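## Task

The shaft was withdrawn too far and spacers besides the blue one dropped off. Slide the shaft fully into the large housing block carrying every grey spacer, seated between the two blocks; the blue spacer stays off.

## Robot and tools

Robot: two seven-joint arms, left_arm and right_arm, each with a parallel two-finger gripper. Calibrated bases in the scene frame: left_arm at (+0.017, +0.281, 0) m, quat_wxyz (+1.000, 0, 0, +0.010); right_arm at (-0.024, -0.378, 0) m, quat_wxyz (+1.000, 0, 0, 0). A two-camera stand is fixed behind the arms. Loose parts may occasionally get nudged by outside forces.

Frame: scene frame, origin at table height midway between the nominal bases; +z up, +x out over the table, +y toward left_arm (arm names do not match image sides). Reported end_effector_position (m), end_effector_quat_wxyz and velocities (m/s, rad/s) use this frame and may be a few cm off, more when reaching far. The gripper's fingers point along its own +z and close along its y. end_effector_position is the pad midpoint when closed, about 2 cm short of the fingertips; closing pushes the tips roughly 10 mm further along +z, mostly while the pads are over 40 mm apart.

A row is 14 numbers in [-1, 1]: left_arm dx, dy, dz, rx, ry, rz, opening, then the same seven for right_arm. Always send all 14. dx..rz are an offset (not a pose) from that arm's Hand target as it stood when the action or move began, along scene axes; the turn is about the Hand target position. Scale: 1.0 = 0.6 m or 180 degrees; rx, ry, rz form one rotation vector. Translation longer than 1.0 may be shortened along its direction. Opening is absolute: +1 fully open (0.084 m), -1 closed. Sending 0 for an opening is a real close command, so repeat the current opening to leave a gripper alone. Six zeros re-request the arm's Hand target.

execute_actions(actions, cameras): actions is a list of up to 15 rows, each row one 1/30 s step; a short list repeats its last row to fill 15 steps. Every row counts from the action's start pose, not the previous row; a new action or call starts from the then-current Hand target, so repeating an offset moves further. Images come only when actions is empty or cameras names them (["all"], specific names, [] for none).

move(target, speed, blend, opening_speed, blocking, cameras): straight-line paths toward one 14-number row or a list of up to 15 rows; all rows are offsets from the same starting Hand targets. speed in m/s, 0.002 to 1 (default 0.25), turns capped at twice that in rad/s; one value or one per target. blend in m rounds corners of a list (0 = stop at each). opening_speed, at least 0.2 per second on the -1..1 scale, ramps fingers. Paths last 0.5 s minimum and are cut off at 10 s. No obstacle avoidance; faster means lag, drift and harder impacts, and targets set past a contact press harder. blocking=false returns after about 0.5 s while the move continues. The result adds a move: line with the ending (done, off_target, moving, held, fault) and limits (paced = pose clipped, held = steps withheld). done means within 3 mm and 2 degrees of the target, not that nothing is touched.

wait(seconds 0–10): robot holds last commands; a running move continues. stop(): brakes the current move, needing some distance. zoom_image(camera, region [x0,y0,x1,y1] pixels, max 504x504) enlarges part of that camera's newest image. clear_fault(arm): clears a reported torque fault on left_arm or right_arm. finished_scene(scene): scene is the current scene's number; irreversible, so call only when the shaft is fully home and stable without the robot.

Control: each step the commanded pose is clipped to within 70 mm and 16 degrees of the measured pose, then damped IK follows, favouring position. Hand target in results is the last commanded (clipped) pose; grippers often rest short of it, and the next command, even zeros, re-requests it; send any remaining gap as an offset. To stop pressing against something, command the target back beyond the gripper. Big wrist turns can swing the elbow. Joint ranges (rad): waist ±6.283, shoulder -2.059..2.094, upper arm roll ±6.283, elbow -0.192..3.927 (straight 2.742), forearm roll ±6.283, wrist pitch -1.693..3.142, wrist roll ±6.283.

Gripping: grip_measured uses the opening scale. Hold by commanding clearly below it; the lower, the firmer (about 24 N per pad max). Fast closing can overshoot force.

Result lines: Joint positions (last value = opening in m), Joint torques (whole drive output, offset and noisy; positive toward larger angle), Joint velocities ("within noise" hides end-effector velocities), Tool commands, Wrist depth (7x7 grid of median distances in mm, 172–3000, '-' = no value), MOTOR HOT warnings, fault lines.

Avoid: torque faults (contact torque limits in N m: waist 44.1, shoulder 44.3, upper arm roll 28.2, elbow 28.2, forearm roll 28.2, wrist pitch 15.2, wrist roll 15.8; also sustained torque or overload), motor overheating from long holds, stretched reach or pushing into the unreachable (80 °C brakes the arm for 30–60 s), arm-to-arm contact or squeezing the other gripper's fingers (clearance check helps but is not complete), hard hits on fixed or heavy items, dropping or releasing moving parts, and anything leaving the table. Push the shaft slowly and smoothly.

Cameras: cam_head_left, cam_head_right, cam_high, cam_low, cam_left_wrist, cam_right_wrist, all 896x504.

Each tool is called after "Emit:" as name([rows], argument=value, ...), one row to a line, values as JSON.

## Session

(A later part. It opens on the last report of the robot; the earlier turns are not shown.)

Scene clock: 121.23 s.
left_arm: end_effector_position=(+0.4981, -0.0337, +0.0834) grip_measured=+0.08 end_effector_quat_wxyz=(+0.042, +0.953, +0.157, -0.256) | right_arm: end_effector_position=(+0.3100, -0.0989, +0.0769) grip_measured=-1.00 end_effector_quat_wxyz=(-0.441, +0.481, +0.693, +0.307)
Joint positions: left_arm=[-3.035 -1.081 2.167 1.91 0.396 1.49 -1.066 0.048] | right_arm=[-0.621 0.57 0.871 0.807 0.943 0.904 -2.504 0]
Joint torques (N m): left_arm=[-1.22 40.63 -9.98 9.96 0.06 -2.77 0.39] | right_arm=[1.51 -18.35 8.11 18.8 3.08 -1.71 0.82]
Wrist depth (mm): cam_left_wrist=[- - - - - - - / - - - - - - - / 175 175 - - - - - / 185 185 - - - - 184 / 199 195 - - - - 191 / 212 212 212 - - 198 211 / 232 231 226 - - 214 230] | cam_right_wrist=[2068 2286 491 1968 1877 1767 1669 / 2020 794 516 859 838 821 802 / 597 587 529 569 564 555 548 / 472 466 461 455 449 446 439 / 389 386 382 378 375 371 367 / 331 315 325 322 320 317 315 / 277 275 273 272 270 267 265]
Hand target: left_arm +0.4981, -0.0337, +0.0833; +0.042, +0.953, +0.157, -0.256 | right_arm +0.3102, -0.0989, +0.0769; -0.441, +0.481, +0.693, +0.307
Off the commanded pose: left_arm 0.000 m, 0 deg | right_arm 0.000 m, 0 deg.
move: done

Emit:
move(target=[0,0,-0.0025,0,0,0,-0.2,0,0,0,0,0,0,-1], speed=0.01)

Emit:
move(target=[0,0,0.005,0,0,0,-0.2,0,0,0,0,0,0,-1], speed=0.01)

Scene clock: 122.13 s.
left_arm: end_effector_position=(+0.4981, -0.0336, +0.0819) grip_measured=+0.08 end_effector_quat_wxyz=(+0.042, +0.953, +0.157, -0.256) | right_arm: end_effector_position=(+0.3102, -0.0989, +0.0769) grip_measured=-1.00 end_effector_quat_wxyz=(-0.441, +0.481, +0.693, +0.307)
Joint positions: left_arm=[-3.035 -1.083 2.168 1.909 0.398 1.487 -1.065 0.048] | right_arm=[-0.62 0.57 0.871 0.807 0.943 0.903 -2.503 0]
Joint torques (N m): left_arm=[-5.38 22.93 -5 2.27 1.71 -5.03 0.86] | right_arm=[0.99 -22.15 8.07 20.66 5.81 -3.14 0.61]
Wrist depth (mm): cam_left_wrist=[- - - - - - - / - - - - - - - / - 177 - - - - - / 184 184 - - - - 183 / 198 195 - - - - 191 / 211 210 206 - - 198 210 / 230 230 225 - - 213 229] | cam_right_wrist=[2050 2309 491 1979 1867 1745 1661 / 2014 795 517 858 837 820 804 / 597 586 531 570 562 553 546 / 471 465 461 455 450 445 440 / 390 386 382 378 375 370 367 / 331 315 325 322 320 318 314 / 277 275 273 272 270 268 266]
Hand target: left_arm +0.4981, -0.0337, +0.0818; +0.042, +0.953, +0.157, -0.256 | right_arm +0.3102, -0.0989, +0.0769; -0.441, +0.481, +0.693, +0.307
Off the commanded pose: left_arm 0.000 m, 0 deg | right_arm 0.000 m, 0 deg.
move: done

Scene clock: 122.83 s.
left_arm: end_effector_position=(+0.4980, -0.0337, +0.0846) grip_measured=+0.08 end_effector_quat_wxyz=(+0.042, +0.953, +0.157, -0.256) | right_arm: end_effector_position=(+0.3107, -0.0989, +0.0770) grip_measured=-1.00 end_effector_quat_wxyz=(-0.440, +0.481, +0.693, +0.307) end_effector_velocity=(-0.004, +0.001, -0.001) end_effector_angular_velocity=(+0.002, +0.007, +0.006)
Joint positions: left_arm=[-3.035 -1.08 2.167 1.911 0.395 1.493 -1.066 0.048] | right_arm=[-0.621 0.57 0.871 0.808 0.943 0.903 -2.503 0]
Joint velocities: left_arm=[within noise] | right_arm=[0 0 0 -0.005 -0.001 0.004 0 0]
Joint torques (N m): left_arm=[0.81 54.87 -16.34 15.65 -2.79 -0.8 -0.88] | right_arm=[-2.4 -17.52 8.67 6.02 -0.49 1.41 0.66]
Wrist depth (mm): cam_left_wrist=[- - - - - - - / - - - - - - - / 176 176 - - - - 175 / 186 186 - - - - 182 / 200 197 186 - - - 192 / 213 213 208 - - 199 212 / 232 233 227 - - 215 232] | cam_right_wrist=[2068 2302 491 1974 1862 1749 1657 / 2020 785 519 852 834 820 803 / 594 579 530 569 560 554 548 / 468 464 460 454 449 445 441 / 387 385 381 378 375 371 369 / 330 314 325 322 321 318 316 / 277 275 273 272 270 268 266]
Hand target: left_arm +0.4981, -0.0337, +0.0848; +0.042, +0.953, +0.157, -0.256 | right_arm +0.3102, -0.0989, +0.0769; -0.441, +0.481, +0.693, +0.307
Off the commanded pose: left_arm 0.000 m, 0 deg | right_arm 0.000 m, 0 deg.
move: done

Emit:
move(target=[0,0,0,0,0,0,-0.2,0.0047,0.0017,0,0,0,0,-1], speed=0.02)

Scene clock: 127.80 s.
left_arm: end_effector_position=(+0.4982, -0.0336, +0.0849) grip_measured=+0.08 end_effector_quat_wxyz=(+0.043, +0.953, +0.157, -0.256) | right_arm: end_effector_position=(+0.3130, -0.0979, +0.0769) grip_measured=-1.00 end_effector_quat_wxyz=(-0.441, +0.481, +0.693, +0.307)
Joint positions: left_arm=[-3.035 -1.079 2.166 1.912 0.395 1.492 -1.066 0.048] | right_arm=[-0.615 0.576 0.868 0.817 0.938 0.903 -2.498 0]
Joint torques (N m): left_arm=[-6.54 54.09 -19.02 10.87 -3.79 0.33 -0.75] | right_arm=[0.39 -17.47 5.65 13.79 0.91 -1.47 0.84]
Wrist depth (mm): cam_left_wrist=[- - - - - - - / - - - - - - - / 176 176 - - - - 175 / 186 186 - - - - 182 / 201 197 187 - - - 192 / 213 213 209 - - 199 212 / 233 233 227 - - 215 231] | cam_right_wrist=[2056 2309 492 1957 1857 1754 1665 / 2020 716 521 858 838 823 806 / 597 583 529 570 562 555 548 / 470 466 460 455 449 446 441 / 389 385 382 378 375 371 368 / 331 314 325 323 321 317 315 / 277 275 273 272 271 268 266]
Hand target: left_arm +0.4981, -0.0337, +0.0848; +0.042, +0.953, +0.157, -0.256 | right_arm +0.3130, -0.0979, +0.0769; -0.441, +0.481, +0.693, +0.307
Off the commanded pose: left_arm 0.000 m, 0 deg | right_arm 0.000 m, 0 deg.
move: done

Emit:
move(target=[0,0,0,0,0,0,-0.2,0.0047,0.0017,0,0,0,0,-1], speed=0.02)

Emit:
zoom_image(camera="cam_right_wrist", region=[590, 130, 750, 260])

Scene clock: 128.70 s.
left_arm: end_effector_position=(+0.4981, -0.0337, +0.0848) grip_measured=+0.08 end_effector_quat_wxyz=(+0.042, +0.953, +0.157, -0.256) | right_arm: end_effector_position=(+0.3158, -0.0969, +0.0769) grip_measured=-1.00 end_effector_quat_wxyz=(-0.441, +0.481, +0.693, +0.307)
Joint positions: left_arm=[-3.035 -1.079 2.166 1.911 0.395 1.493 -1.066 0.048] | right_arm=[-0.609 0.583 0.864 0.827 0.934 0.902 -2.492 0]
Joint torques (N m): left_arm=[-6.89 50.36 -19.59 9.92 -4.25 0.53 -0.5] | right_arm=[0.82 -17.87 5.58 14.08 1.14 -1.73 0.9]
Wrist depth (mm): cam_left_wrist=[- - - - - - - / - - - - - - - / 176 176 - - - - 175 / 186 186 - - - - 182 / 201 197 187 - - - 192 / 213 213 209 - - 200 212 / 233 232 228 - - 215 231] | cam_right_wrist=[2068 2302 493 1979 1857 1754 1661 / 2014 715 520 857 837 823 806 / 596 582 528 569 564 556 549 / 471 465 461 456 449 446 441 / 389 386 381 379 375 371 368 / 331 315 326 322 321 318 315 / 277 275 273 272 270 268 266]
Hand target: left_arm +0.4981, -0.0337, +0.0848; +0.042, +0.953, +0.157, -0.256 | right_arm +0.3159, -0.0969, +0.0769; -0.441, +0.481, +0.693, +0.307
Off the commanded pose: left_arm 0.000 m, 0 deg | right_arm 0.000 m, 0 deg.
move: done

Scaled by 3.150 from the camera's 896x504 image, which has a finer 1280x720 frame.
This view is cut from an older image: the scene may have changed since it was taken.

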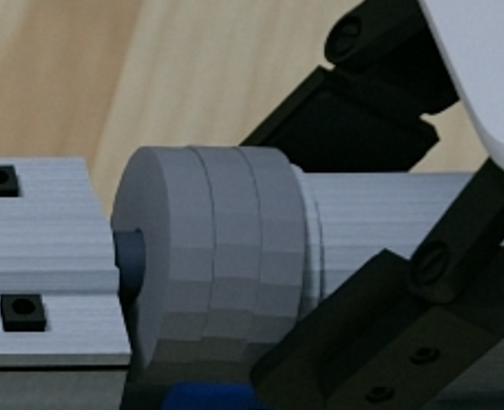

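Emit:
move(target=[0,0,0,0,0,0,-0.2,0.0062,0.0023,0,0,0,0,-1], speed=0.02)

Emit:
move(target=[0,0,0,0,0,0,-0.2,0.0047,0.0017,0,0,0,0,-1], speed=0.02, cameras=["cam_head_left","cam_high"])

Scene clock: 129.63 s.
left_arm: end_effector_position=(+0.4981, -0.0337, +0.0848) grip_measured=+0.08 end_effector_quat_wxyz=(+0.042, +0.953, +0.157, -0.256) | right_arm: end_effector_position=(+0.3196, -0.0955, +0.0769) grip_measured=-1.00 end_effector_quat_wxyz=(-0.441, +0.481, +0.693, +0.307)
Joint positions: left_arm=[-3.035 -1.079 2.166 1.911 0.395 1.493 -1.066 0.048] | right_arm=[-0.601 0.591 0.86 0.841 0.927 0.902 -2.484 0]
Joint torques (N m): left_arm=[-6.04 49.91 -19.68 10.66 -4.3 0.36 -0.15] | right_arm=[0.78 -17.82 6.04 14.43 0.89 -1.62 0.93]
Wrist depth (mm): cam_left_wrist=[- - - - - - - / - - - - - - - / 176 176 - - - - 175 / 186 186 - - - - 181 / 201 197 186 - - - 192 / 213 213 209 - - 199 212 / 233 233 227 - - 215 231] | cam_right_wrist=[2074 2286 496 1962 1862 1741 1669 / 2020 714 517 857 839 820 803 / 597 587 530 569 563 555 549 / 471 465 460 456 450 446 440 / 389 386 382 378 375 371 368 / 331 315 325 323 320 318 315 / 277 275 273 272 270 268 266]
Hand target: left_arm +0.4981, -0.0337, +0.0848; +0.042, +0.953, +0.157, -0.256 | right_arm +0.3196, -0.0955, +0.0769; -0.441, +0.481, +0.693, +0.307
Off the commanded pose: left_arm 0.000 m, 0 deg | right_arm 0.000 m, 0 deg.
move: done

Scene clock: 130.37 s.
left_arm: end_effector_position=(+0.4981, -0.0337, +0.0848) grip_measured=+0.08 end_effector_quat_wxyz=(+0.042, +0.953, +0.157, -0.256) | right_arm: end_effector_position=(+0.3224, -0.0945, +0.0769) grip_measured=-1.00 end_effector_quat_wxyz=(-0.441, +0.481, +0.693, +0.307)
Joint positions: left_arm=[-3.035 -1.079 2.166 1.911 0.395 1.493 -1.066 0.048] | right_arm=[-0.595 0.598 0.857 0.851 0.923 0.901 -2.478 0]
Joint torques (N m): left_arm=[-5.29 50.16 -19.78 11.4 -3.94 0.32 0.05] | right_arm=[0.98 -18.62 6.17 13.75 0.92 -1.8 0.81]
Wrist depth (mm): cam_left_wrist=[- - - - - - - / - - - - - - - / 176 176 - - - - 175 / 186 186 - - - - 182 / 201 197 186 - - - 192 / 214 213 209 - - 200 212 / 233 233 227 - - 215 231] | cam_right_wrist=[2074 497 499 1957 1857 1745 1653 / 2038 715 522 855 841 821 804 / 596 581 532 571 562 555 548 / 471 464 461 454 450 445 441 / 389 386 382 378 375 371 368 / 331 314 325 323 320 318 315 / 277 275 273 272 270 268 266]
Hand target: left_arm +0.4981, -0.0337, +0.0848; +0.042, +0.953, +0.157, -0.256 | right_arm +0.3224, -0.0945, +0.0769; -0.441, +0.481, +0.693, +0.307
Off the commanded pose: left_arm 0.000 m, 0 deg | right_arm 0.000 m, 0 deg.
move: done
Images, in order (width x height): cam_head_left 896x504, cam_high 896x504.

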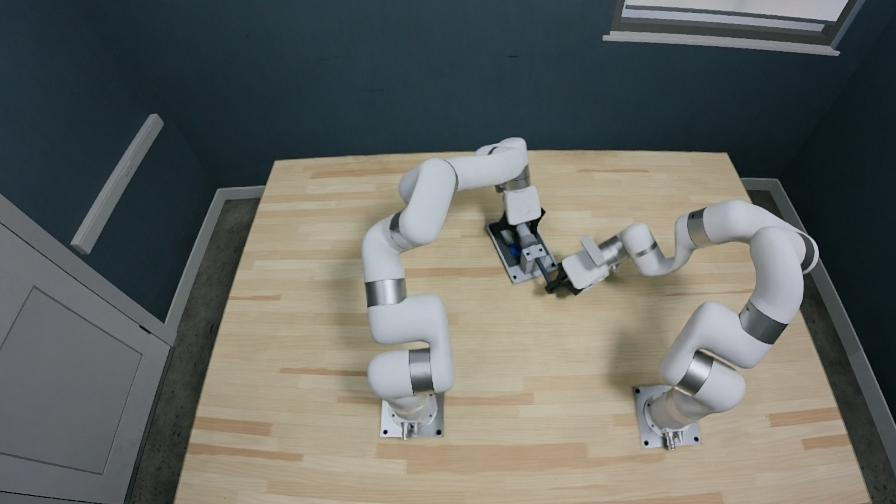

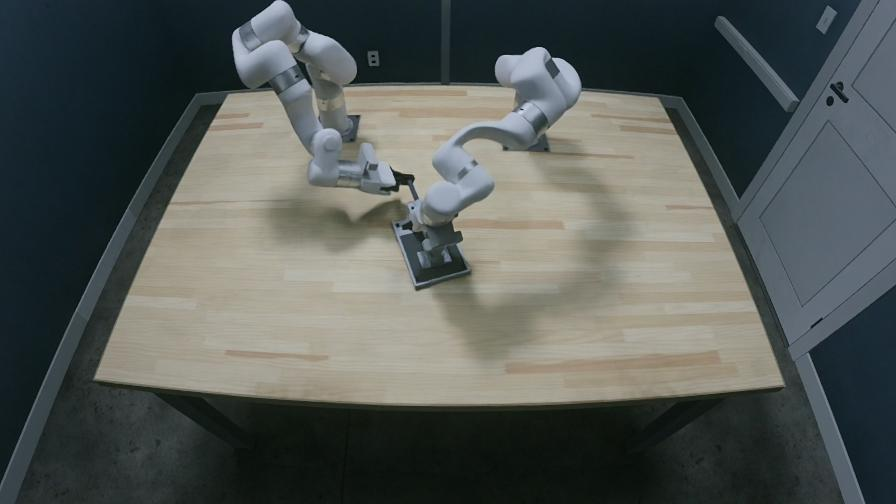

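Emit:
move(target=[0,0,0,0,0,0,-0.2,0.0078,0.0029,0,0,0,0,-1], speed=0.02)

Emit:
move(target=[0,0,0,0,0,0,-0.2,0.0047,0.0017,0,0,0,0,-1], speed=0.02)

Scene clock: 131.30 s.
left_arm: end_effector_position=(+0.4981, -0.0337, +0.0848) grip_measured=+0.08 end_effector_quat_wxyz=(+0.042, +0.953, +0.157, -0.256) | right_arm: end_effector_position=(+0.3271, -0.0927, +0.0769) grip_measured=-1.00 end_effector_quat_wxyz=(-0.441, +0.481, +0.693, +0.307)
Joint positions: left_arm=[-3.035 -1.079 2.166 1.911 0.395 1.493 -1.066 0.048] | right_arm=[-0.585 0.609 0.851 0.868 0.915 0.901 -2.469 0]
Joint torques (N m): left_arm=[-4.33 50.32 -19.91 12.08 -3.61 0.2 0.32] | right_arm=[1.13 -18.29 6.65 13.74 0.87 -1.56 0.71]
Wrist depth (mm): cam_left_wrist=[- - - - - - - / - - - - - - - / 176 176 - - - - 175 / 186 186 - - - - 182 / 201 197 187 - - - 192 / 213 213 209 - - 200 212 / 233 232 227 - - 215 231] | cam_right_wrist=[2087 492 505 1962 1857 1758 1661 / 2044 716 525 861 838 822 804 / 596 547 532 571 563 553 548 / 471 465 461 454 450 445 440 / 389 385 381 378 375 371 368 / 330 315 325 322 320 317 315 / 277 275 273 272 270 268 266]
Hand target: left_arm +0.4981, -0.0337, +0.0848; +0.042, +0.953, +0.157, -0.256 | right_arm +0.3271, -0.0927, +0.0769; -0.441, +0.481, +0.693, +0.307
Off the commanded pose: left_arm 0.000 m, 0 deg | right_arm 0.000 m, 0 deg.
move: done

Scene clock: 132.03 s.
left_arm: end_effector_position=(+0.4981, -0.0337, +0.0848) grip_measured=+0.08 end_effector_quat_wxyz=(+0.042, +0.953, +0.157, -0.256) | right_arm: end_effector_position=(+0.3299, -0.0917, +0.0769) grip_measured=-1.00 end_effector_quat_wxyz=(-0.441, +0.481, +0.693, +0.307)
Joint positions: left_arm=[-3.035 -1.079 2.166 1.911 0.395 1.493 -1.066 0.048] | right_arm=[-0.579 0.615 0.848 0.878 0.911 0.901 -2.463 0]
Joint torques (N m): left_arm=[-3.63 50.53 -19.87 12.37 -3.63 0.24 0.35] | right_arm=[1.22 -18.99 6.39 13.89 0.52 -1.32 1.05]
Wrist depth (mm): cam_left_wrist=[- - - - - - - / - - - - - - - / 176 176 - - - - 175 / 186 186 - - - - 182 / 201 197 187 - - - 192 / 213 213 209 - - 200 212 / 233 233 227 - - 215 231] | cam_right_wrist=[2087 491 508 1962 1852 1763 1665 / 2032 713 527 859 838 821 802 / 596 554 532 570 562 555 549 / 470 464 460 455 450 446 440 / 388 386 382 378 375 371 368 / 330 315 325 322 320 317 314 / 277 275 273 272 270 268 266]
Hand target: left_arm +0.4981, -0.0337, +0.0848; +0.042, +0.953, +0.157, -0.256 | right_arm +0.3299, -0.0917, +0.0769; -0.441, +0.481, +0.693, +0.307
Off the commanded pose: left_arm 0.000 m, 0 deg | right_arm 0.000 m, 0 deg.
move: done

Emit:
move([
  [0,0,0,0,0,0,0.5,0,0,0,0,0,0,-1],
  [0,0,0.22,0,0,0,0.5,0,0,0,0,0,0,-1],
], speed=[0.05,0.08], opening_speed=0.6, cameras=["cam_left_wrist","cam_head_left"])

Emit:
zoom_image(camera="cam_head_left", region=[470, 200, 610, 320])

Scene clock: 135.77 s.
left_arm: end_effector_position=(+0.4981, -0.0337, +0.2169) grip_measured=+0.49 end_effector_quat_wxyz=(+0.042, +0.953, +0.157, -0.256) | right_arm: end_effector_position=(+0.3299, -0.0917, +0.0769) grip_measured=-1.00 end_effector_quat_wxyz=(-0.441, +0.481, +0.693, +0.307)
Joint positions: left_arm=[-3.096 -0.966 2.108 2.147 0.321 1.777 -1.105 0.065] | right_arm=[-0.579 0.615 0.848 0.878 0.911 0.901 -2.463 0]
Joint torques (N m): left_arm=[-2.93 40.68 -8.83 13.77 -1.05 -0.86 -0.81] | right_arm=[-2.28 -19.15 9.64 6.43 0.07 0.77 0.37]
Wrist depth (mm): cam_left_wrist=[287 287 282 271 245 281 285 / 301 301 297 285 207 295 300 / 321 322 316 301 302 316 321 / 340 339 339 324 323 339 338 / 366 366 359 270 245 364 364 / 389 390 389 277 283 387 387 / 424 415 416 416 414 414 421] | cam_right_wrist=[2106 490 510 1968 1857 1749 1653 / 2050 708 529 855 835 820 801 / 595 553 532 571 562 555 548 / 471 464 459 455 450 446 441 / 388 384 382 378 375 371 368 / 330 314 325 322 320 317 315 / 276 275 273 272 270 268 266]
Hand target: left_arm +0.4981, -0.0337, +0.2168; +0.042, +0.953, +0.157, -0.256 | right_arm +0.3299, -0.0917, +0.0769; -0.441, +0.481, +0.693, +0.307
Off the commanded pose: left_arm 0.000 m, 0 deg | right_arm 0.000 m, 0 deg.
move: done
Images, in order (width x height): cam_head_left 896x504, cam_left_wrist 896x504.

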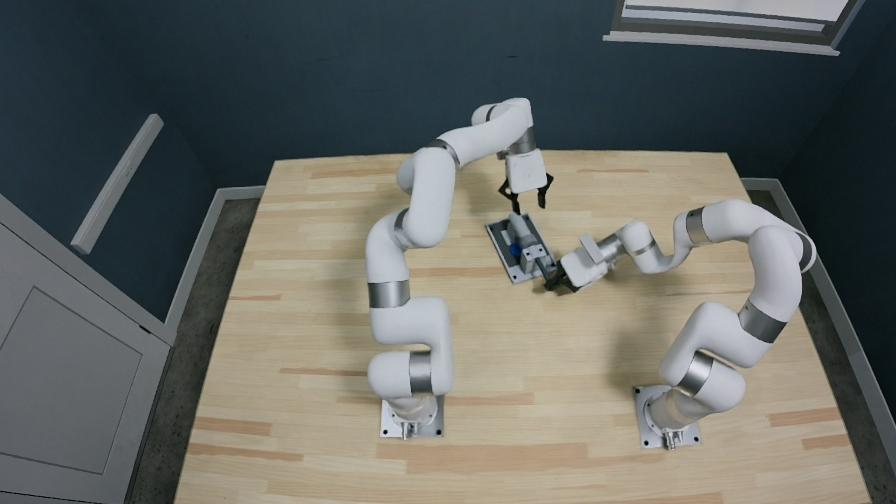

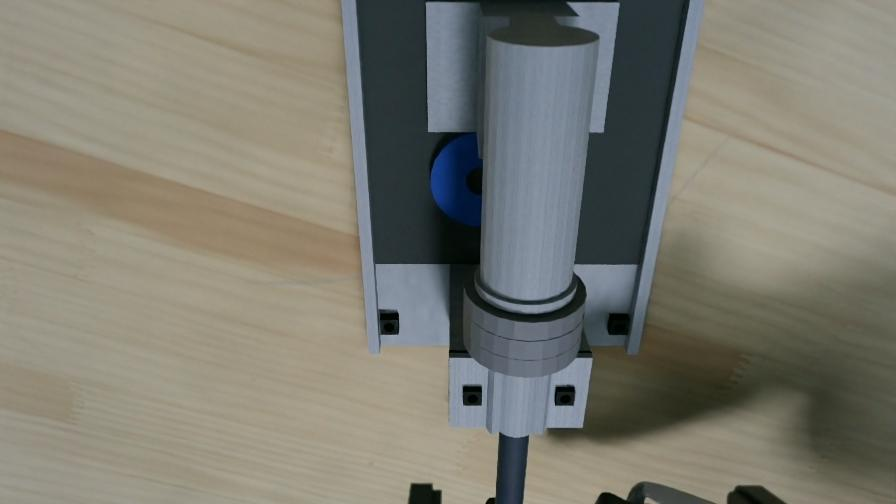

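Scaled by 3.600 from the camera's 896x504 image, which has a finer 1280x720 frame.

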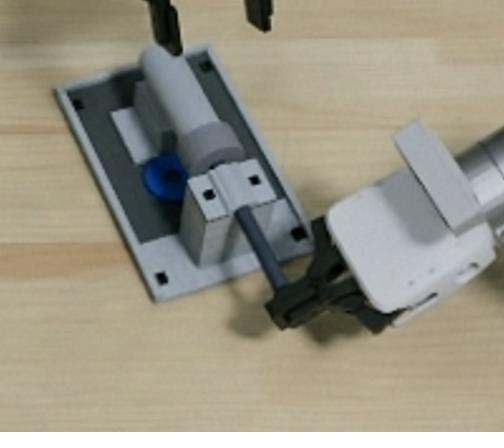

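Three spacers are on the shaft. Now push on.

Emit:
move(target=[0,0,0.03,0,0,0,0.5,0.0078,0.0029,0,0,0,0,-1], speed=0.025)

Emit:
move(target=[0,0,0,0,0,0,0.5,0.0062,0.0023,0,0,0,0,-1], speed=0.02)

Scene clock: 137.03 s.
left_arm: end_effector_position=(+0.4981, -0.0337, +0.2349) grip_measured=+0.49 end_effector_quat_wxyz=(+0.042, +0.953, +0.157, -0.256) | right_arm: end_effector_position=(+0.3346, -0.0900, +0.0769) grip_measured=-1.00 end_effector_quat_wxyz=(-0.441, +0.481, +0.693, +0.307)
Joint positions: left_arm=[-3.121 -0.961 2.108 2.21 0.316 1.828 -1.109 0.065] | right_arm=[-0.57 0.626 0.843 0.896 0.903 0.901 -2.453 0]
Joint torques (N m): left_arm=[-2.75 41.74 -8.4 13.64 -1.38 -0.76 -0.82] | right_arm=[2.84 -18.29 7.11 9.28 -0.81 0.07 0.8]
Wrist depth (mm): cam_left_wrist=[304 304 300 286 281 299 303 / 320 320 315 304 299 319 318 / 341 341 336 326 321 334 341 / 361 361 360 345 344 359 359 / 388 382 381 284 366 387 379 / 414 414 413 305 412 411 411 / 452 441 439 430 430 430 450] | cam_right_wrist=[2087 489 519 1951 1857 1749 1638 / 2038 532 535 852 838 816 805 / 596 554 532 571 561 554 548 / 470 464 460 455 448 446 440 / 388 385 381 377 374 370 367 / 330 314 325 322 320 318 315 / 276 275 273 272 270 268 266]
Hand target: left_arm +0.4981, -0.0337, +0.2348; +0.042, +0.953, +0.157, -0.256 | right_arm +0.3346, -0.0900, +0.0769; -0.441, +0.481, +0.693, +0.307
Off the commanded pose: left_arm 0.000 m, 0 deg | right_arm 0.000 m, 0 deg.
move: done

Scene clock: 137.77 s.
left_arm: end_effector_position=(+0.4981, -0.0337, +0.2348) grip_measured=+0.49 end_effector_quat_wxyz=(+0.042, +0.953, +0.157, -0.256) | right_arm: end_effector_position=(+0.3383, -0.0886, +0.0769) grip_measured=-1.00 end_effector_quat_wxyz=(-0.441, +0.481, +0.693, +0.307)
Joint positions: left_arm=[-3.121 -0.961 2.108 2.21 0.316 1.828 -1.109 0.065] | right_arm=[-0.562 0.634 0.839 0.909 0.897 0.901 -2.445 0]
Joint torques (N m): left_arm=[-2.65 41.39 -8.51 13.72 -1.33 -0.76 -0.65] | right_arm=[2.63 -18.02 7.15 9.6 -0.79 0.78 0.71]
Wrist depth (mm): cam_left_wrist=[304 304 300 285 282 299 303 / 320 319 316 303 300 319 318 / 342 341 335 327 320 334 339 / 360 360 360 343 344 359 360 / 390 382 381 283 365 388 379 / 414 413 413 305 412 410 410 / 451 442 440 431 430 431 438] | cam_right_wrist=[2087 489 1186 1951 1852 1745 1638 / 2050 523 542 852 836 819 804 / 595 553 530 571 562 553 549 / 470 464 459 455 449 444 440 / 389 386 381 377 375 370 368 / 330 314 325 322 320 318 315 / 276 274 273 271 270 267 266]
Hand target: left_arm +0.4981, -0.0337, +0.2348; +0.042, +0.953, +0.157, -0.256 | right_arm +0.3383, -0.0886, +0.0769; -0.441, +0.481, +0.693, +0.307
Off the commanded pose: left_arm 0.000 m, 0 deg | right_arm 0.000 m, 0 deg.
move: done

Emit:
move(target=[0,0,0,0,0,0,0.5,0.0055,0.0020,0,0,0,0,-1], speed=0.02)

Emit:
move(target=[0,0,0,0,0,0,0.5,0.0031,0.0012,0,0,0,0,-1], speed=0.015, cameras=["cam_left_wrist"])

Scene clock: 138.70 s.
left_arm: end_effector_position=(+0.4981, -0.0337, +0.2348) grip_measured=+0.49 end_effector_quat_wxyz=(+0.042, +0.953, +0.157, -0.256) | right_arm: end_effector_position=(+0.3416, -0.0874, +0.0769) grip_measured=-1.00 end_effector_quat_wxyz=(-0.441, +0.481, +0.693, +0.307)
Joint positions: left_arm=[-3.121 -0.961 2.108 2.21 0.316 1.828 -1.109 0.065] | right_arm=[-0.555 0.641 0.835 0.922 0.892 0.902 -2.439 0]
Joint torques (N m): left_arm=[-2.6 41.48 -8.82 13.67 -1.17 -0.71 -0.25] | right_arm=[3.02 -18.62 7.32 9.19 -0.68 0.73 0.76]
Wrist depth (mm): cam_left_wrist=[304 305 300 285 281 299 303 / 319 319 316 305 299 319 318 / 341 341 335 327 321 335 340 / 360 360 360 344 344 359 359 / 388 382 381 283 365 388 380 / 413 413 412 305 410 411 412 / 451 442 440 431 345 318 440] | cam_right_wrist=[2106 486 1996 1946 1838 1745 1634 / 2056 518 551 854 839 820 802 / 595 544 535 570 562 552 548 / 470 464 460 455 449 445 441 / 387 386 381 378 375 370 368 / 330 314 325 322 320 317 315 / 276 275 273 272 270 267 267]
Hand target: left_arm +0.4981, -0.0337, +0.2348; +0.042, +0.953, +0.157, -0.256 | right_arm +0.3416, -0.0874, +0.0769; -0.441, +0.481, +0.693, +0.307
Off the commanded pose: left_arm 0.000 m, 0 deg | right_arm 0.000 m, 0 deg.
move: done

Scene clock: 139.40 s.
left_arm: end_effector_position=(+0.4981, -0.0337, +0.2348) grip_measured=+0.49 end_effector_quat_wxyz=(+0.042, +0.953, +0.157, -0.256) | right_arm: end_effector_position=(+0.3434, -0.0867, +0.0769) grip_measured=-1.00 end_effector_quat_wxyz=(-0.441, +0.481, +0.693, +0.307)
Joint positions: left_arm=[-3.121 -0.961 2.108 2.21 0.316 1.828 -1.109 0.065] | right_arm=[-0.551 0.646 0.833 0.929 0.889 0.902 -2.435 0]
Joint torques (N m): left_arm=[-2.65 41.47 -9.11 13.64 -1.12 -0.73 -0.17] | right_arm=[2.79 -18.97 7.54 9.51 -0.53 0.86 0.7]
Wrist depth (mm): cam_left_wrist=[304 305 300 286 281 299 303 / 319 320 316 304 299 318 318 / 342 341 336 327 321 335 340 / 360 362 361 344 343 359 358 / 389 382 381 283 366 387 379 / 415 413 412 305 412 412 410 / 450 441 442 429 342 429 440] | cam_right_wrist=[2093 489 2002 1946 1852 1745 1626 / 2056 517 690 856 836 822 806 / 594 540 535 569 561 554 548 / 470 464 460 454 448 445 440 / 388 385 382 378 374 370 368 / 331 314 324 322 320 318 315 / 276 275 273 272 270 267 267]
Hand target: left_arm +0.4981, -0.0337, +0.2348; +0.042, +0.953, +0.157, -0.256 | right_arm +0.3435, -0.0867, +0.0769; -0.441, +0.481, +0.693, +0.307
Off the commanded pose: left_arm 0.000 m, 0 deg | right_arm 0.000 m, 0 deg.
move: done
Images, in order (width x height): cam_left_wrist 896x504.

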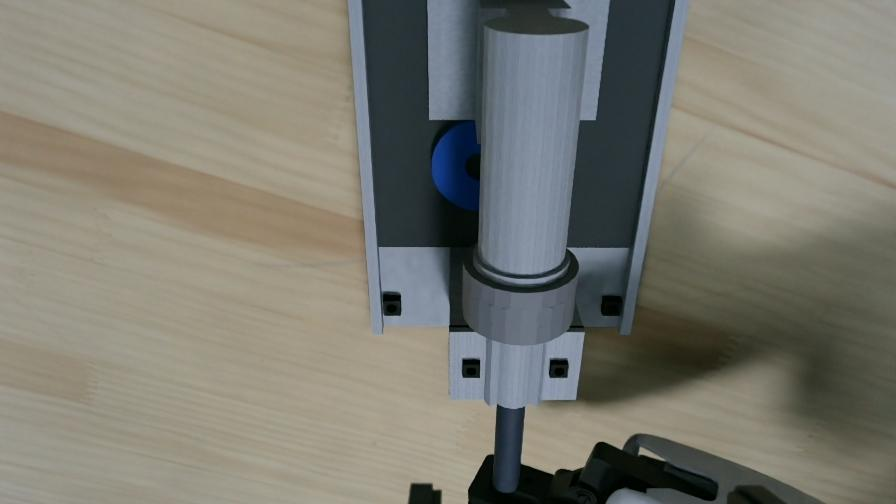

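Emit:
move(target=[0,0,0,0,0,0,0.5,0.0094,0.0035,0,0,0,0,-1], speed=0.02)

Emit:
move(target=[0,0,0,0,0,0,0.5,0.0062,0.0023,0,0,0,0,-1], speed=0.015)

Emit:
move(target=[0,0,0,0,0,0,0.5,0.0047,0.0017,0,0,0,0,-1], speed=0.015, cameras=["cam_left_wrist"])

Scene clock: 140.43 s.
left_arm: end_effector_position=(+0.4981, -0.0337, +0.2348) grip_measured=+0.49 end_effector_quat_wxyz=(+0.042, +0.953, +0.157, -0.256) | right_arm: end_effector_position=(+0.3491, -0.0846, +0.0769) grip_measured=-1.00 end_effector_quat_wxyz=(-0.441, +0.481, +0.693, +0.307)
Joint positions: left_arm=[-3.121 -0.961 2.108 2.21 0.316 1.828 -1.109 0.065] | right_arm=[-0.539 0.658 0.826 0.95 0.88 0.903 -2.423 0]
Joint torques (N m): left_arm=[-2.55 41.44 -9.17 13.68 -0.79 -0.72 0.08] | right_arm=[3.24 -19.6 7.59 9.26 -0.53 0.8 0.74]
Wrist depth (mm): cam_left_wrist=[304 305 300 286 282 299 304 / 320 319 316 305 299 319 317 / 342 340 335 327 320 335 340 / 361 360 360 343 344 358 359 / 389 381 381 283 365 386 380 / 414 414 413 305 412 411 411 / 452 439 440 431 330 299 439] | cam_right_wrist=[2093 485 1991 1951 1833 1749 1642 / 2056 517 696 853 835 820 801 / 593 539 538 569 562 555 548 / 470 464 459 454 448 444 440 / 388 385 382 378 375 370 367 / 331 314 324 322 320 317 315 / 276 274 273 271 270 268 277]
Hand target: left_arm +0.4981, -0.0337, +0.2348; +0.042, +0.953, +0.157, -0.256 | right_arm +0.3491, -0.0846, +0.0769; -0.441, +0.481, +0.693, +0.307
Off the commanded pose: left_arm 0.000 m, 0 deg | right_arm 0.000 m, 0 deg.
move: done

Scene clock: 141.20 s.
left_arm: end_effector_position=(+0.4981, -0.0337, +0.2348) grip_measured=+0.49 end_effector_quat_wxyz=(+0.042, +0.953, +0.157, -0.256) | right_arm: end_effector_position=(+0.3528, -0.0832, +0.0769) grip_measured=-1.00 end_effector_quat_wxyz=(-0.441, +0.481, +0.693, +0.307)
Joint positions: left_arm=[-3.121 -0.961 2.108 2.21 0.316 1.828 -1.109 0.065] | right_arm=[-0.532 0.666 0.822 0.964 0.874 0.903 -2.416 0]
Joint torques (N m): left_arm=[-2.44 41.49 -9.29 13.71 -0.58 -0.77 0.25] | right_arm=[3.16 -19.55 7.73 9.42 -0.44 0.75 0.73]
Wrist depth (mm): cam_left_wrist=[305 304 299 286 282 300 303 / 320 320 316 303 299 317 318 / 341 342 335 327 320 334 340 / 360 359 359 344 343 359 359 / 388 381 382 283 366 387 380 / 413 414 413 304 411 411 410 / 451 442 440 431 315 295 438] | cam_right_wrist=[2087 485 1985 1957 1838 1723 1642 / 2056 517 698 852 837 818 803 / 593 538 543 567 560 552 547 / 470 463 459 455 448 445 439 / 388 385 381 377 375 370 368 / 330 314 324 322 320 317 314 / 276 275 273 271 270 267 277]
Hand target: left_arm +0.4981, -0.0337, +0.2348; +0.042, +0.953, +0.157, -0.256 | right_arm +0.3528, -0.0832, +0.0769; -0.441, +0.481, +0.693, +0.307
Off the commanded pose: left_arm 0.000 m, 0 deg | right_arm 0.000 m, 0 deg.
move: done

Scene clock: 141.93 s.
left_arm: end_effector_position=(+0.4981, -0.0337, +0.2348) grip_measured=+0.49 end_effector_quat_wxyz=(+0.042, +0.953, +0.157, -0.256) | right_arm: end_effector_position=(+0.3556, -0.0822, +0.0769) grip_measured=-1.00 end_effector_quat_wxyz=(-0.441, +0.481, +0.693, +0.307)
Joint positions: left_arm=[-3.121 -0.961 2.108 2.21 0.316 1.828 -1.109 0.065] | right_arm=[-0.526 0.673 0.819 0.975 0.869 0.904 -2.41 0]
Joint torques (N m): left_arm=[-2.24 41.24 -9.29 13.67 -0.67 -0.72 0.37] | right_arm=[2.7 -19.65 8 9.88 -0.58 0.75 0.58]
Wrist depth (mm): cam_left_wrist=[304 304 299 286 281 299 303 / 319 319 316 304 299 317 318 / 342 341 335 327 321 335 339 / 360 359 360 344 343 358 359 / 388 381 381 283 365 387 380 / 414 412 413 304 413 412 411 / 452 441 441 431 314 290 438] | cam_right_wrist=[2093 487 1991 1946 1852 1736 1645 / 2050 516 694 852 835 816 803 / 593 537 545 569 562 554 546 / 470 463 459 453 448 445 439 / 388 385 381 377 374 370 367 / 330 314 324 322 320 317 315 / 276 274 273 271 270 267 277]
Hand target: left_arm +0.4981, -0.0337, +0.2348; +0.042, +0.953, +0.157, -0.256 | right_arm +0.3556, -0.0822, +0.0769; -0.441, +0.481, +0.693, +0.307
Off the commanded pose: left_arm 0.000 m, 0 deg | right_arm 0.000 m, 0 deg.
move: done
Images, in order (width x height): cam_left_wrist 896x504.

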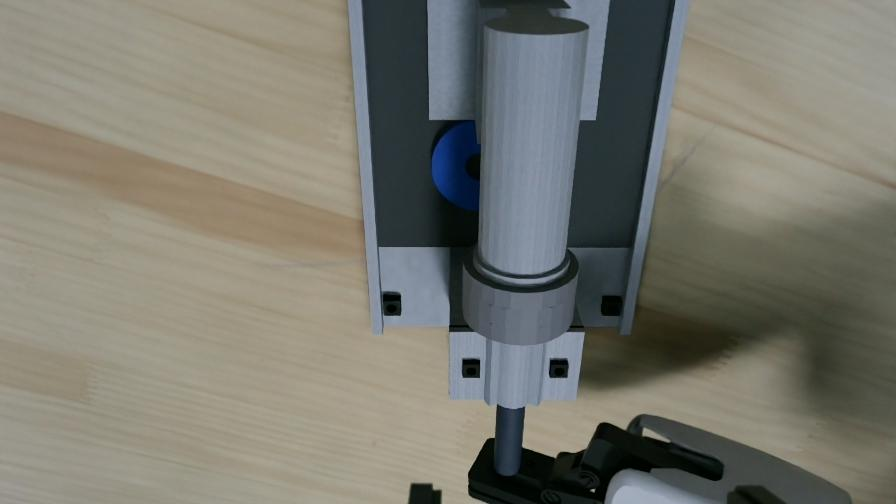

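Emit:
move(target=[0,0,0,0,0,0,0.5,0.0094,0.0035,0,0,0,0,-1], speed=0.015)

Emit:
move(target=[0,0,0,0,0,0,0.5,0.0078,0.0029,0,0,0,0,-1], speed=0.015, cameras=["cam_left_wrist"])

Scene clock: 142.87 s.
left_arm: end_effector_position=(+0.4981, -0.0337, +0.2348) grip_measured=+0.49 end_effector_quat_wxyz=(+0.042, +0.953, +0.157, -0.256) | right_arm: end_effector_position=(+0.3610, -0.0800, +0.0769) grip_measured=-1.00 end_effector_quat_wxyz=(-0.441, +0.481, +0.693, +0.307)
Joint positions: left_arm=[-3.121 -0.961 2.108 2.21 0.316 1.828 -1.109 0.065] | right_arm=[-0.514 0.685 0.813 0.997 0.86 0.906 -2.398 0]
Joint torques (N m): left_arm=[-1.81 41.29 -9.31 13.67 -0.61 -0.79 0.41] | right_arm=[1.68 -21.62 8.46 15.99 1.72 -1.61 0.77]
Wrist depth (mm): cam_left_wrist=[304 305 299 286 281 298 303 / 319 319 316 305 299 318 318 / 342 341 335 326 321 335 341 / 361 359 359 345 343 359 358 / 389 381 381 283 365 387 380 / 415 413 412 304 412 411 411 / 452 441 442 431 315 281 429] | cam_right_wrist=[2032 489 2056 1951 1847 1732 1638 / 2044 512 696 855 839 819 799 / 596 537 548 569 561 552 546 / 470 465 460 454 448 443 439 / 388 384 381 377 374 369 367 / 330 314 325 321 320 317 314 / 276 275 273 272 269 267 276]
Hand target: left_arm +0.4981, -0.0337, +0.2348; +0.042, +0.953, +0.157, -0.256 | right_arm +0.3613, -0.0801, +0.0769; -0.441, +0.481, +0.693, +0.307
Off the commanded pose: left_arm 0.000 m, 0 deg | right_arm 0.000 m, 0 deg.
move: done

Scene clock: 143.73 s.
left_arm: end_effector_position=(+0.4981, -0.0337, +0.2348) grip_measured=+0.49 end_effector_quat_wxyz=(+0.042, +0.953, +0.157, -0.256) | right_arm: end_effector_position=(+0.3352, -0.0781, +0.0663) grip_measured=-1.00 end_effector_quat_wxyz=(-0.460, +0.480, +0.689, +0.287)
Joint positions: left_arm=[-3.121 -0.961 2.108 2.21 0.316 1.828 -1.109 0.065] | right_arm=[-0.509 0.691 0.81 0.953 0.856 0.909 -2.394 0]
Joint torques (N m): left_arm=[-1.57 41.44 -9.35 13.57 -0.53 -0.74 0.35] | right_arm=[-0.03 -22.46 9.86 6.18 1.42 -0.04 0.13]
Wrist depth (mm): cam_left_wrist=[305 304 300 286 281 298 304 / 319 319 315 304 300 318 317 / 341 341 335 326 321 335 340 / 359 360 361 344 343 359 359 / 389 382 380 283 366 387 380 / 414 414 413 305 412 411 410 / 452 442 441 431 319 310 438] | cam_right_wrist=[2044 485 506 1951 1852 1745 1630 / 2093 603 521 845 791 744 713 / 630 571 524 560 536 519 496 / 489 471 458 442 428 417 403 / 397 387 376 365 357 348 338 / 332 314 316 309 292 295 289 / 275 271 265 261 258 251 247]
Hand target: left_arm +0.4981, -0.0337, +0.2348; +0.042, +0.953, +0.157, -0.256 | right_arm +0.3352, -0.0781, +0.0663; -0.460, +0.480, +0.689, +0.287 (not the last commanded pose)
Tool commands: left_gripper/opening=+0.5 right_gripper/opening=-1.0
Off the commanded pose: left_arm 0.000 m, 0 deg | right_arm 0.033 m, 3 deg.
TORQUE FAULT: the external load on joint 4 (elbow) of the right arm reached its load limit, and that arm stopped. The contact can be on any part of that arm beyond that joint, not only on its tool. A torque fault puts only its own arm into a fault stop. That arm's remaining commands of this call were not run. The hold on joint 4 (elbow) of that arm was moved back by the arm itself, up to 3 degrees, as the stop began. That arm is still stopped at the end of this call. While its stop runs, that arm, its gripper or tool too, takes no new command.
CLEAR FAULT: the right arm stays stopped (state 4) until you call clear_fault(arm="right_arm").
End effector pose when the fault began: right_arm: position (+0.3623, -0.0790, +0.0768), quat_wxyz (-0.442, +0.480, +0.693, +0.306)
Joint positions when the fault began: right_arm=[-0.509 0.69 0.81 1.005 0.857 0.909 -2.394 0]
move: fault (right_arm)
Images, in order (width x height): cam_left_wrist 896x504.

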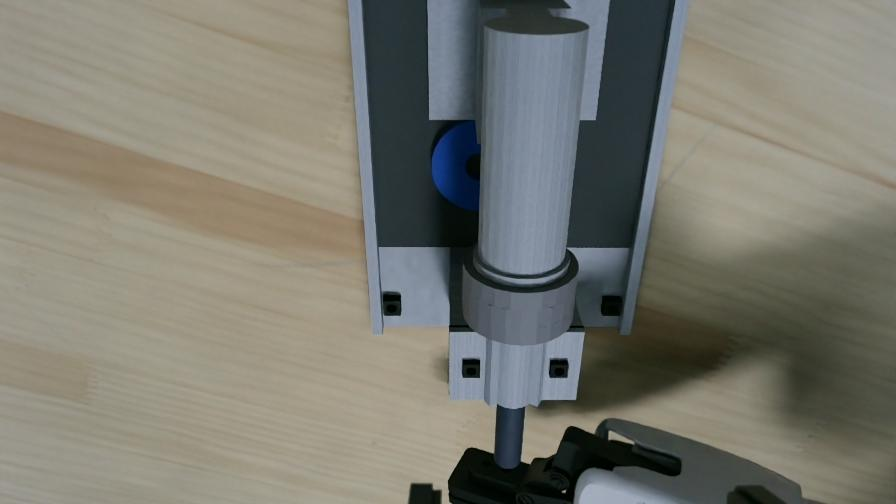

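Emit:
clear_fault(arm="right_arm")

Emit:
move([
  [0,0,0,0,0,0,0.5,-0.01,-0.15,0.13,0,0,0,-1],
  [0,0,0,0,0,0,0.5,0.2485,-0.4448,0.302,-0.1014,-0.0558,-0.004,-1],
], speed=[0.1,0.2], cameras=["cam_right_wrist"])

Emit:
zoom_image(camera="cam_right_wrist", region=[400, 130, 750, 350])

Scene clock: 143.97 s.
left_arm: end_effector_position=(+0.4981, -0.0337, +0.2348) grip_measured=+0.49 end_effector_quat_wxyz=(+0.042, +0.953, +0.157, -0.256) | right_arm: end_effector_position=(+0.3352, -0.0781, +0.0663) grip_measured=-1.00 end_effector_quat_wxyz=(-0.460, +0.480, +0.689, +0.287)
Joint positions: left_arm=[-3.121 -0.961 2.108 2.21 0.316 1.828 -1.109 0.065] | right_arm=[-0.509 0.691 0.81 0.953 0.856 0.909 -2.394 0]
Joint torques (N m): left_arm=[-1.31 41.49 -9.23 13.63 -0.77 -0.7 0.41] | right_arm=[0.49 -22.77 9.54 6.07 1.48 -0.09 0.26]
Wrist depth (mm): cam_left_wrist=[304 304 300 286 281 299 303 / 320 319 316 305 300 318 319 / 341 341 335 326 320 334 340 / 360 360 360 345 344 358 358 / 389 382 382 283 365 388 380 / 415 414 414 305 412 411 411 / 452 441 441 430 320 309 437] | cam_right_wrist=[2032 485 507 1968 1852 1728 1626 / 2074 602 520 843 794 745 714 / 631 571 526 559 536 517 494 / 489 472 457 442 427 416 403 / 396 387 376 365 357 347 338 / 332 314 316 308 293 296 289 / 276 271 265 261 258 251 247]
Hand target: left_arm +0.4981, -0.0337, +0.2348; +0.042, +0.953, +0.157, -0.256 | right_arm +0.3352, -0.0781, +0.0663; -0.460, +0.480, +0.689, +0.287 (not the last commanded pose)
Tool commands: left_gripper/opening=+0.5 right_gripper/opening=-1.0
Off the commanded pose: left_arm 0.000 m, 0 deg | right_arm 0.033 m, 3 deg.
TORQUE FAULT, CONTINUED: the right arm's stop, for the torque fault of joint 4 (elbow) that an earlier result reported, is over. The call counts as one of the actions that you can send in this scene. The hold on joint 4 (elbow) of that arm was moved back by the arm itself, up to 3 degrees, as the stop began. That arm's target is now where it stood when the stop ended, not its last command. That arm's gripper keeps its grip as last carried out, and that arm accepts commands again: back off and push less far.
CLEAR FAULT: your call cleared the right arm's torque fault. If a joint's load stays at its limit, that arm stops again at once.

Scene clock: 147.33 s.
left_arm: end_effector_position=(+0.4981, -0.0337, +0.2348) grip_measured=+0.49 end_effector_quat_wxyz=(+0.042, +0.953, +0.157, -0.256) | right_arm: end_effector_position=(+0.4843, -0.3450, +0.2475) grip_measured=-1.00 end_effector_quat_wxyz=(-0.314, +0.525, +0.761, +0.217)
Joint positions: left_arm=[-3.121 -0.961 2.108 2.21 0.316 1.828 -1.109 0.065] | right_arm=[-0.762 0.52 0.69 1.615 0.372 1.572 -2.083 0]
Joint torques (N m): left_arm=[-0.36 41.75 -9.13 13.62 -0.79 -0.7 0.4] | right_arm=[2.95 -24.87 4.78 13.31 0.34 0.17 0.88]
Wrist depth (mm): cam_left_wrist=[305 304 300 285 281 298 303 / 320 319 314 304 299 318 319 / 342 341 335 326 321 335 340 / 362 360 360 344 343 358 359 / 389 381 381 283 366 386 380 / 414 414 414 305 412 410 410 / 451 442 439 450 439 440 450] | cam_right_wrist=[819 811 791 796 787 747 737 / 716 708 701 696 689 683 677 / 616 609 608 601 467 447 567 / 556 552 548 546 466 462 498 / 506 503 501 498 480 479 471 / 466 462 459 457 449 447 444 / 421 419 417 415 413 411 408]
Hand target: left_arm +0.4981, -0.0337, +0.2348; +0.042, +0.953, +0.157, -0.256 | right_arm +0.4843, -0.3450, +0.2475; -0.314, +0.525, +0.761, +0.217
Off the commanded pose: left_arm 0.000 m, 0 deg | right_arm 0.000 m, 0 deg.
move: done
Images, in order (width x height): cam_right_wrist 896x504.

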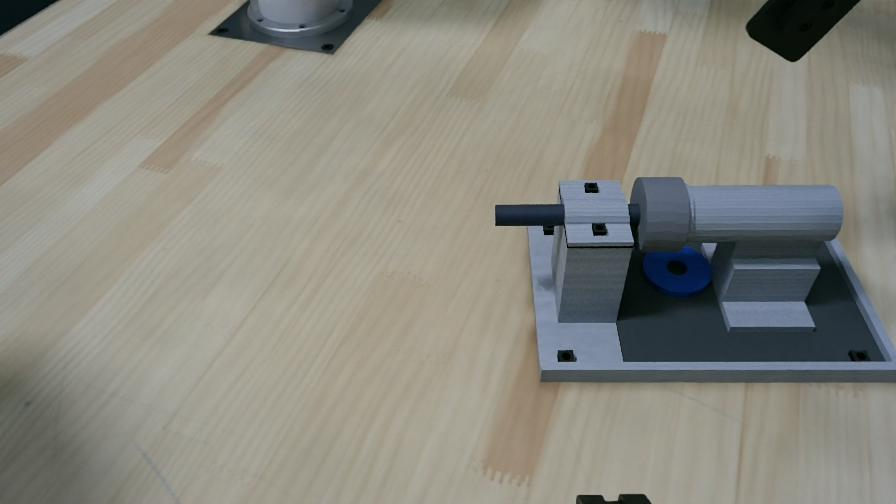

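Scaled by 1.440 from the camera's 896x504 image, which has a finer 1280x720 frame.

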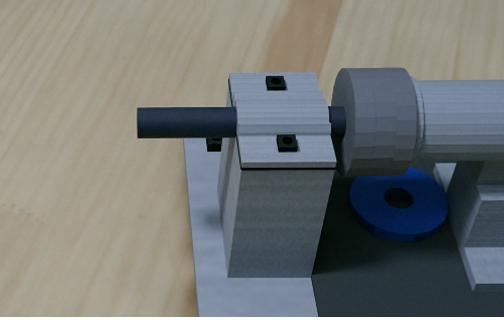

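Emit:
finished_scene(scene=2)

The scene is finished: the task was done.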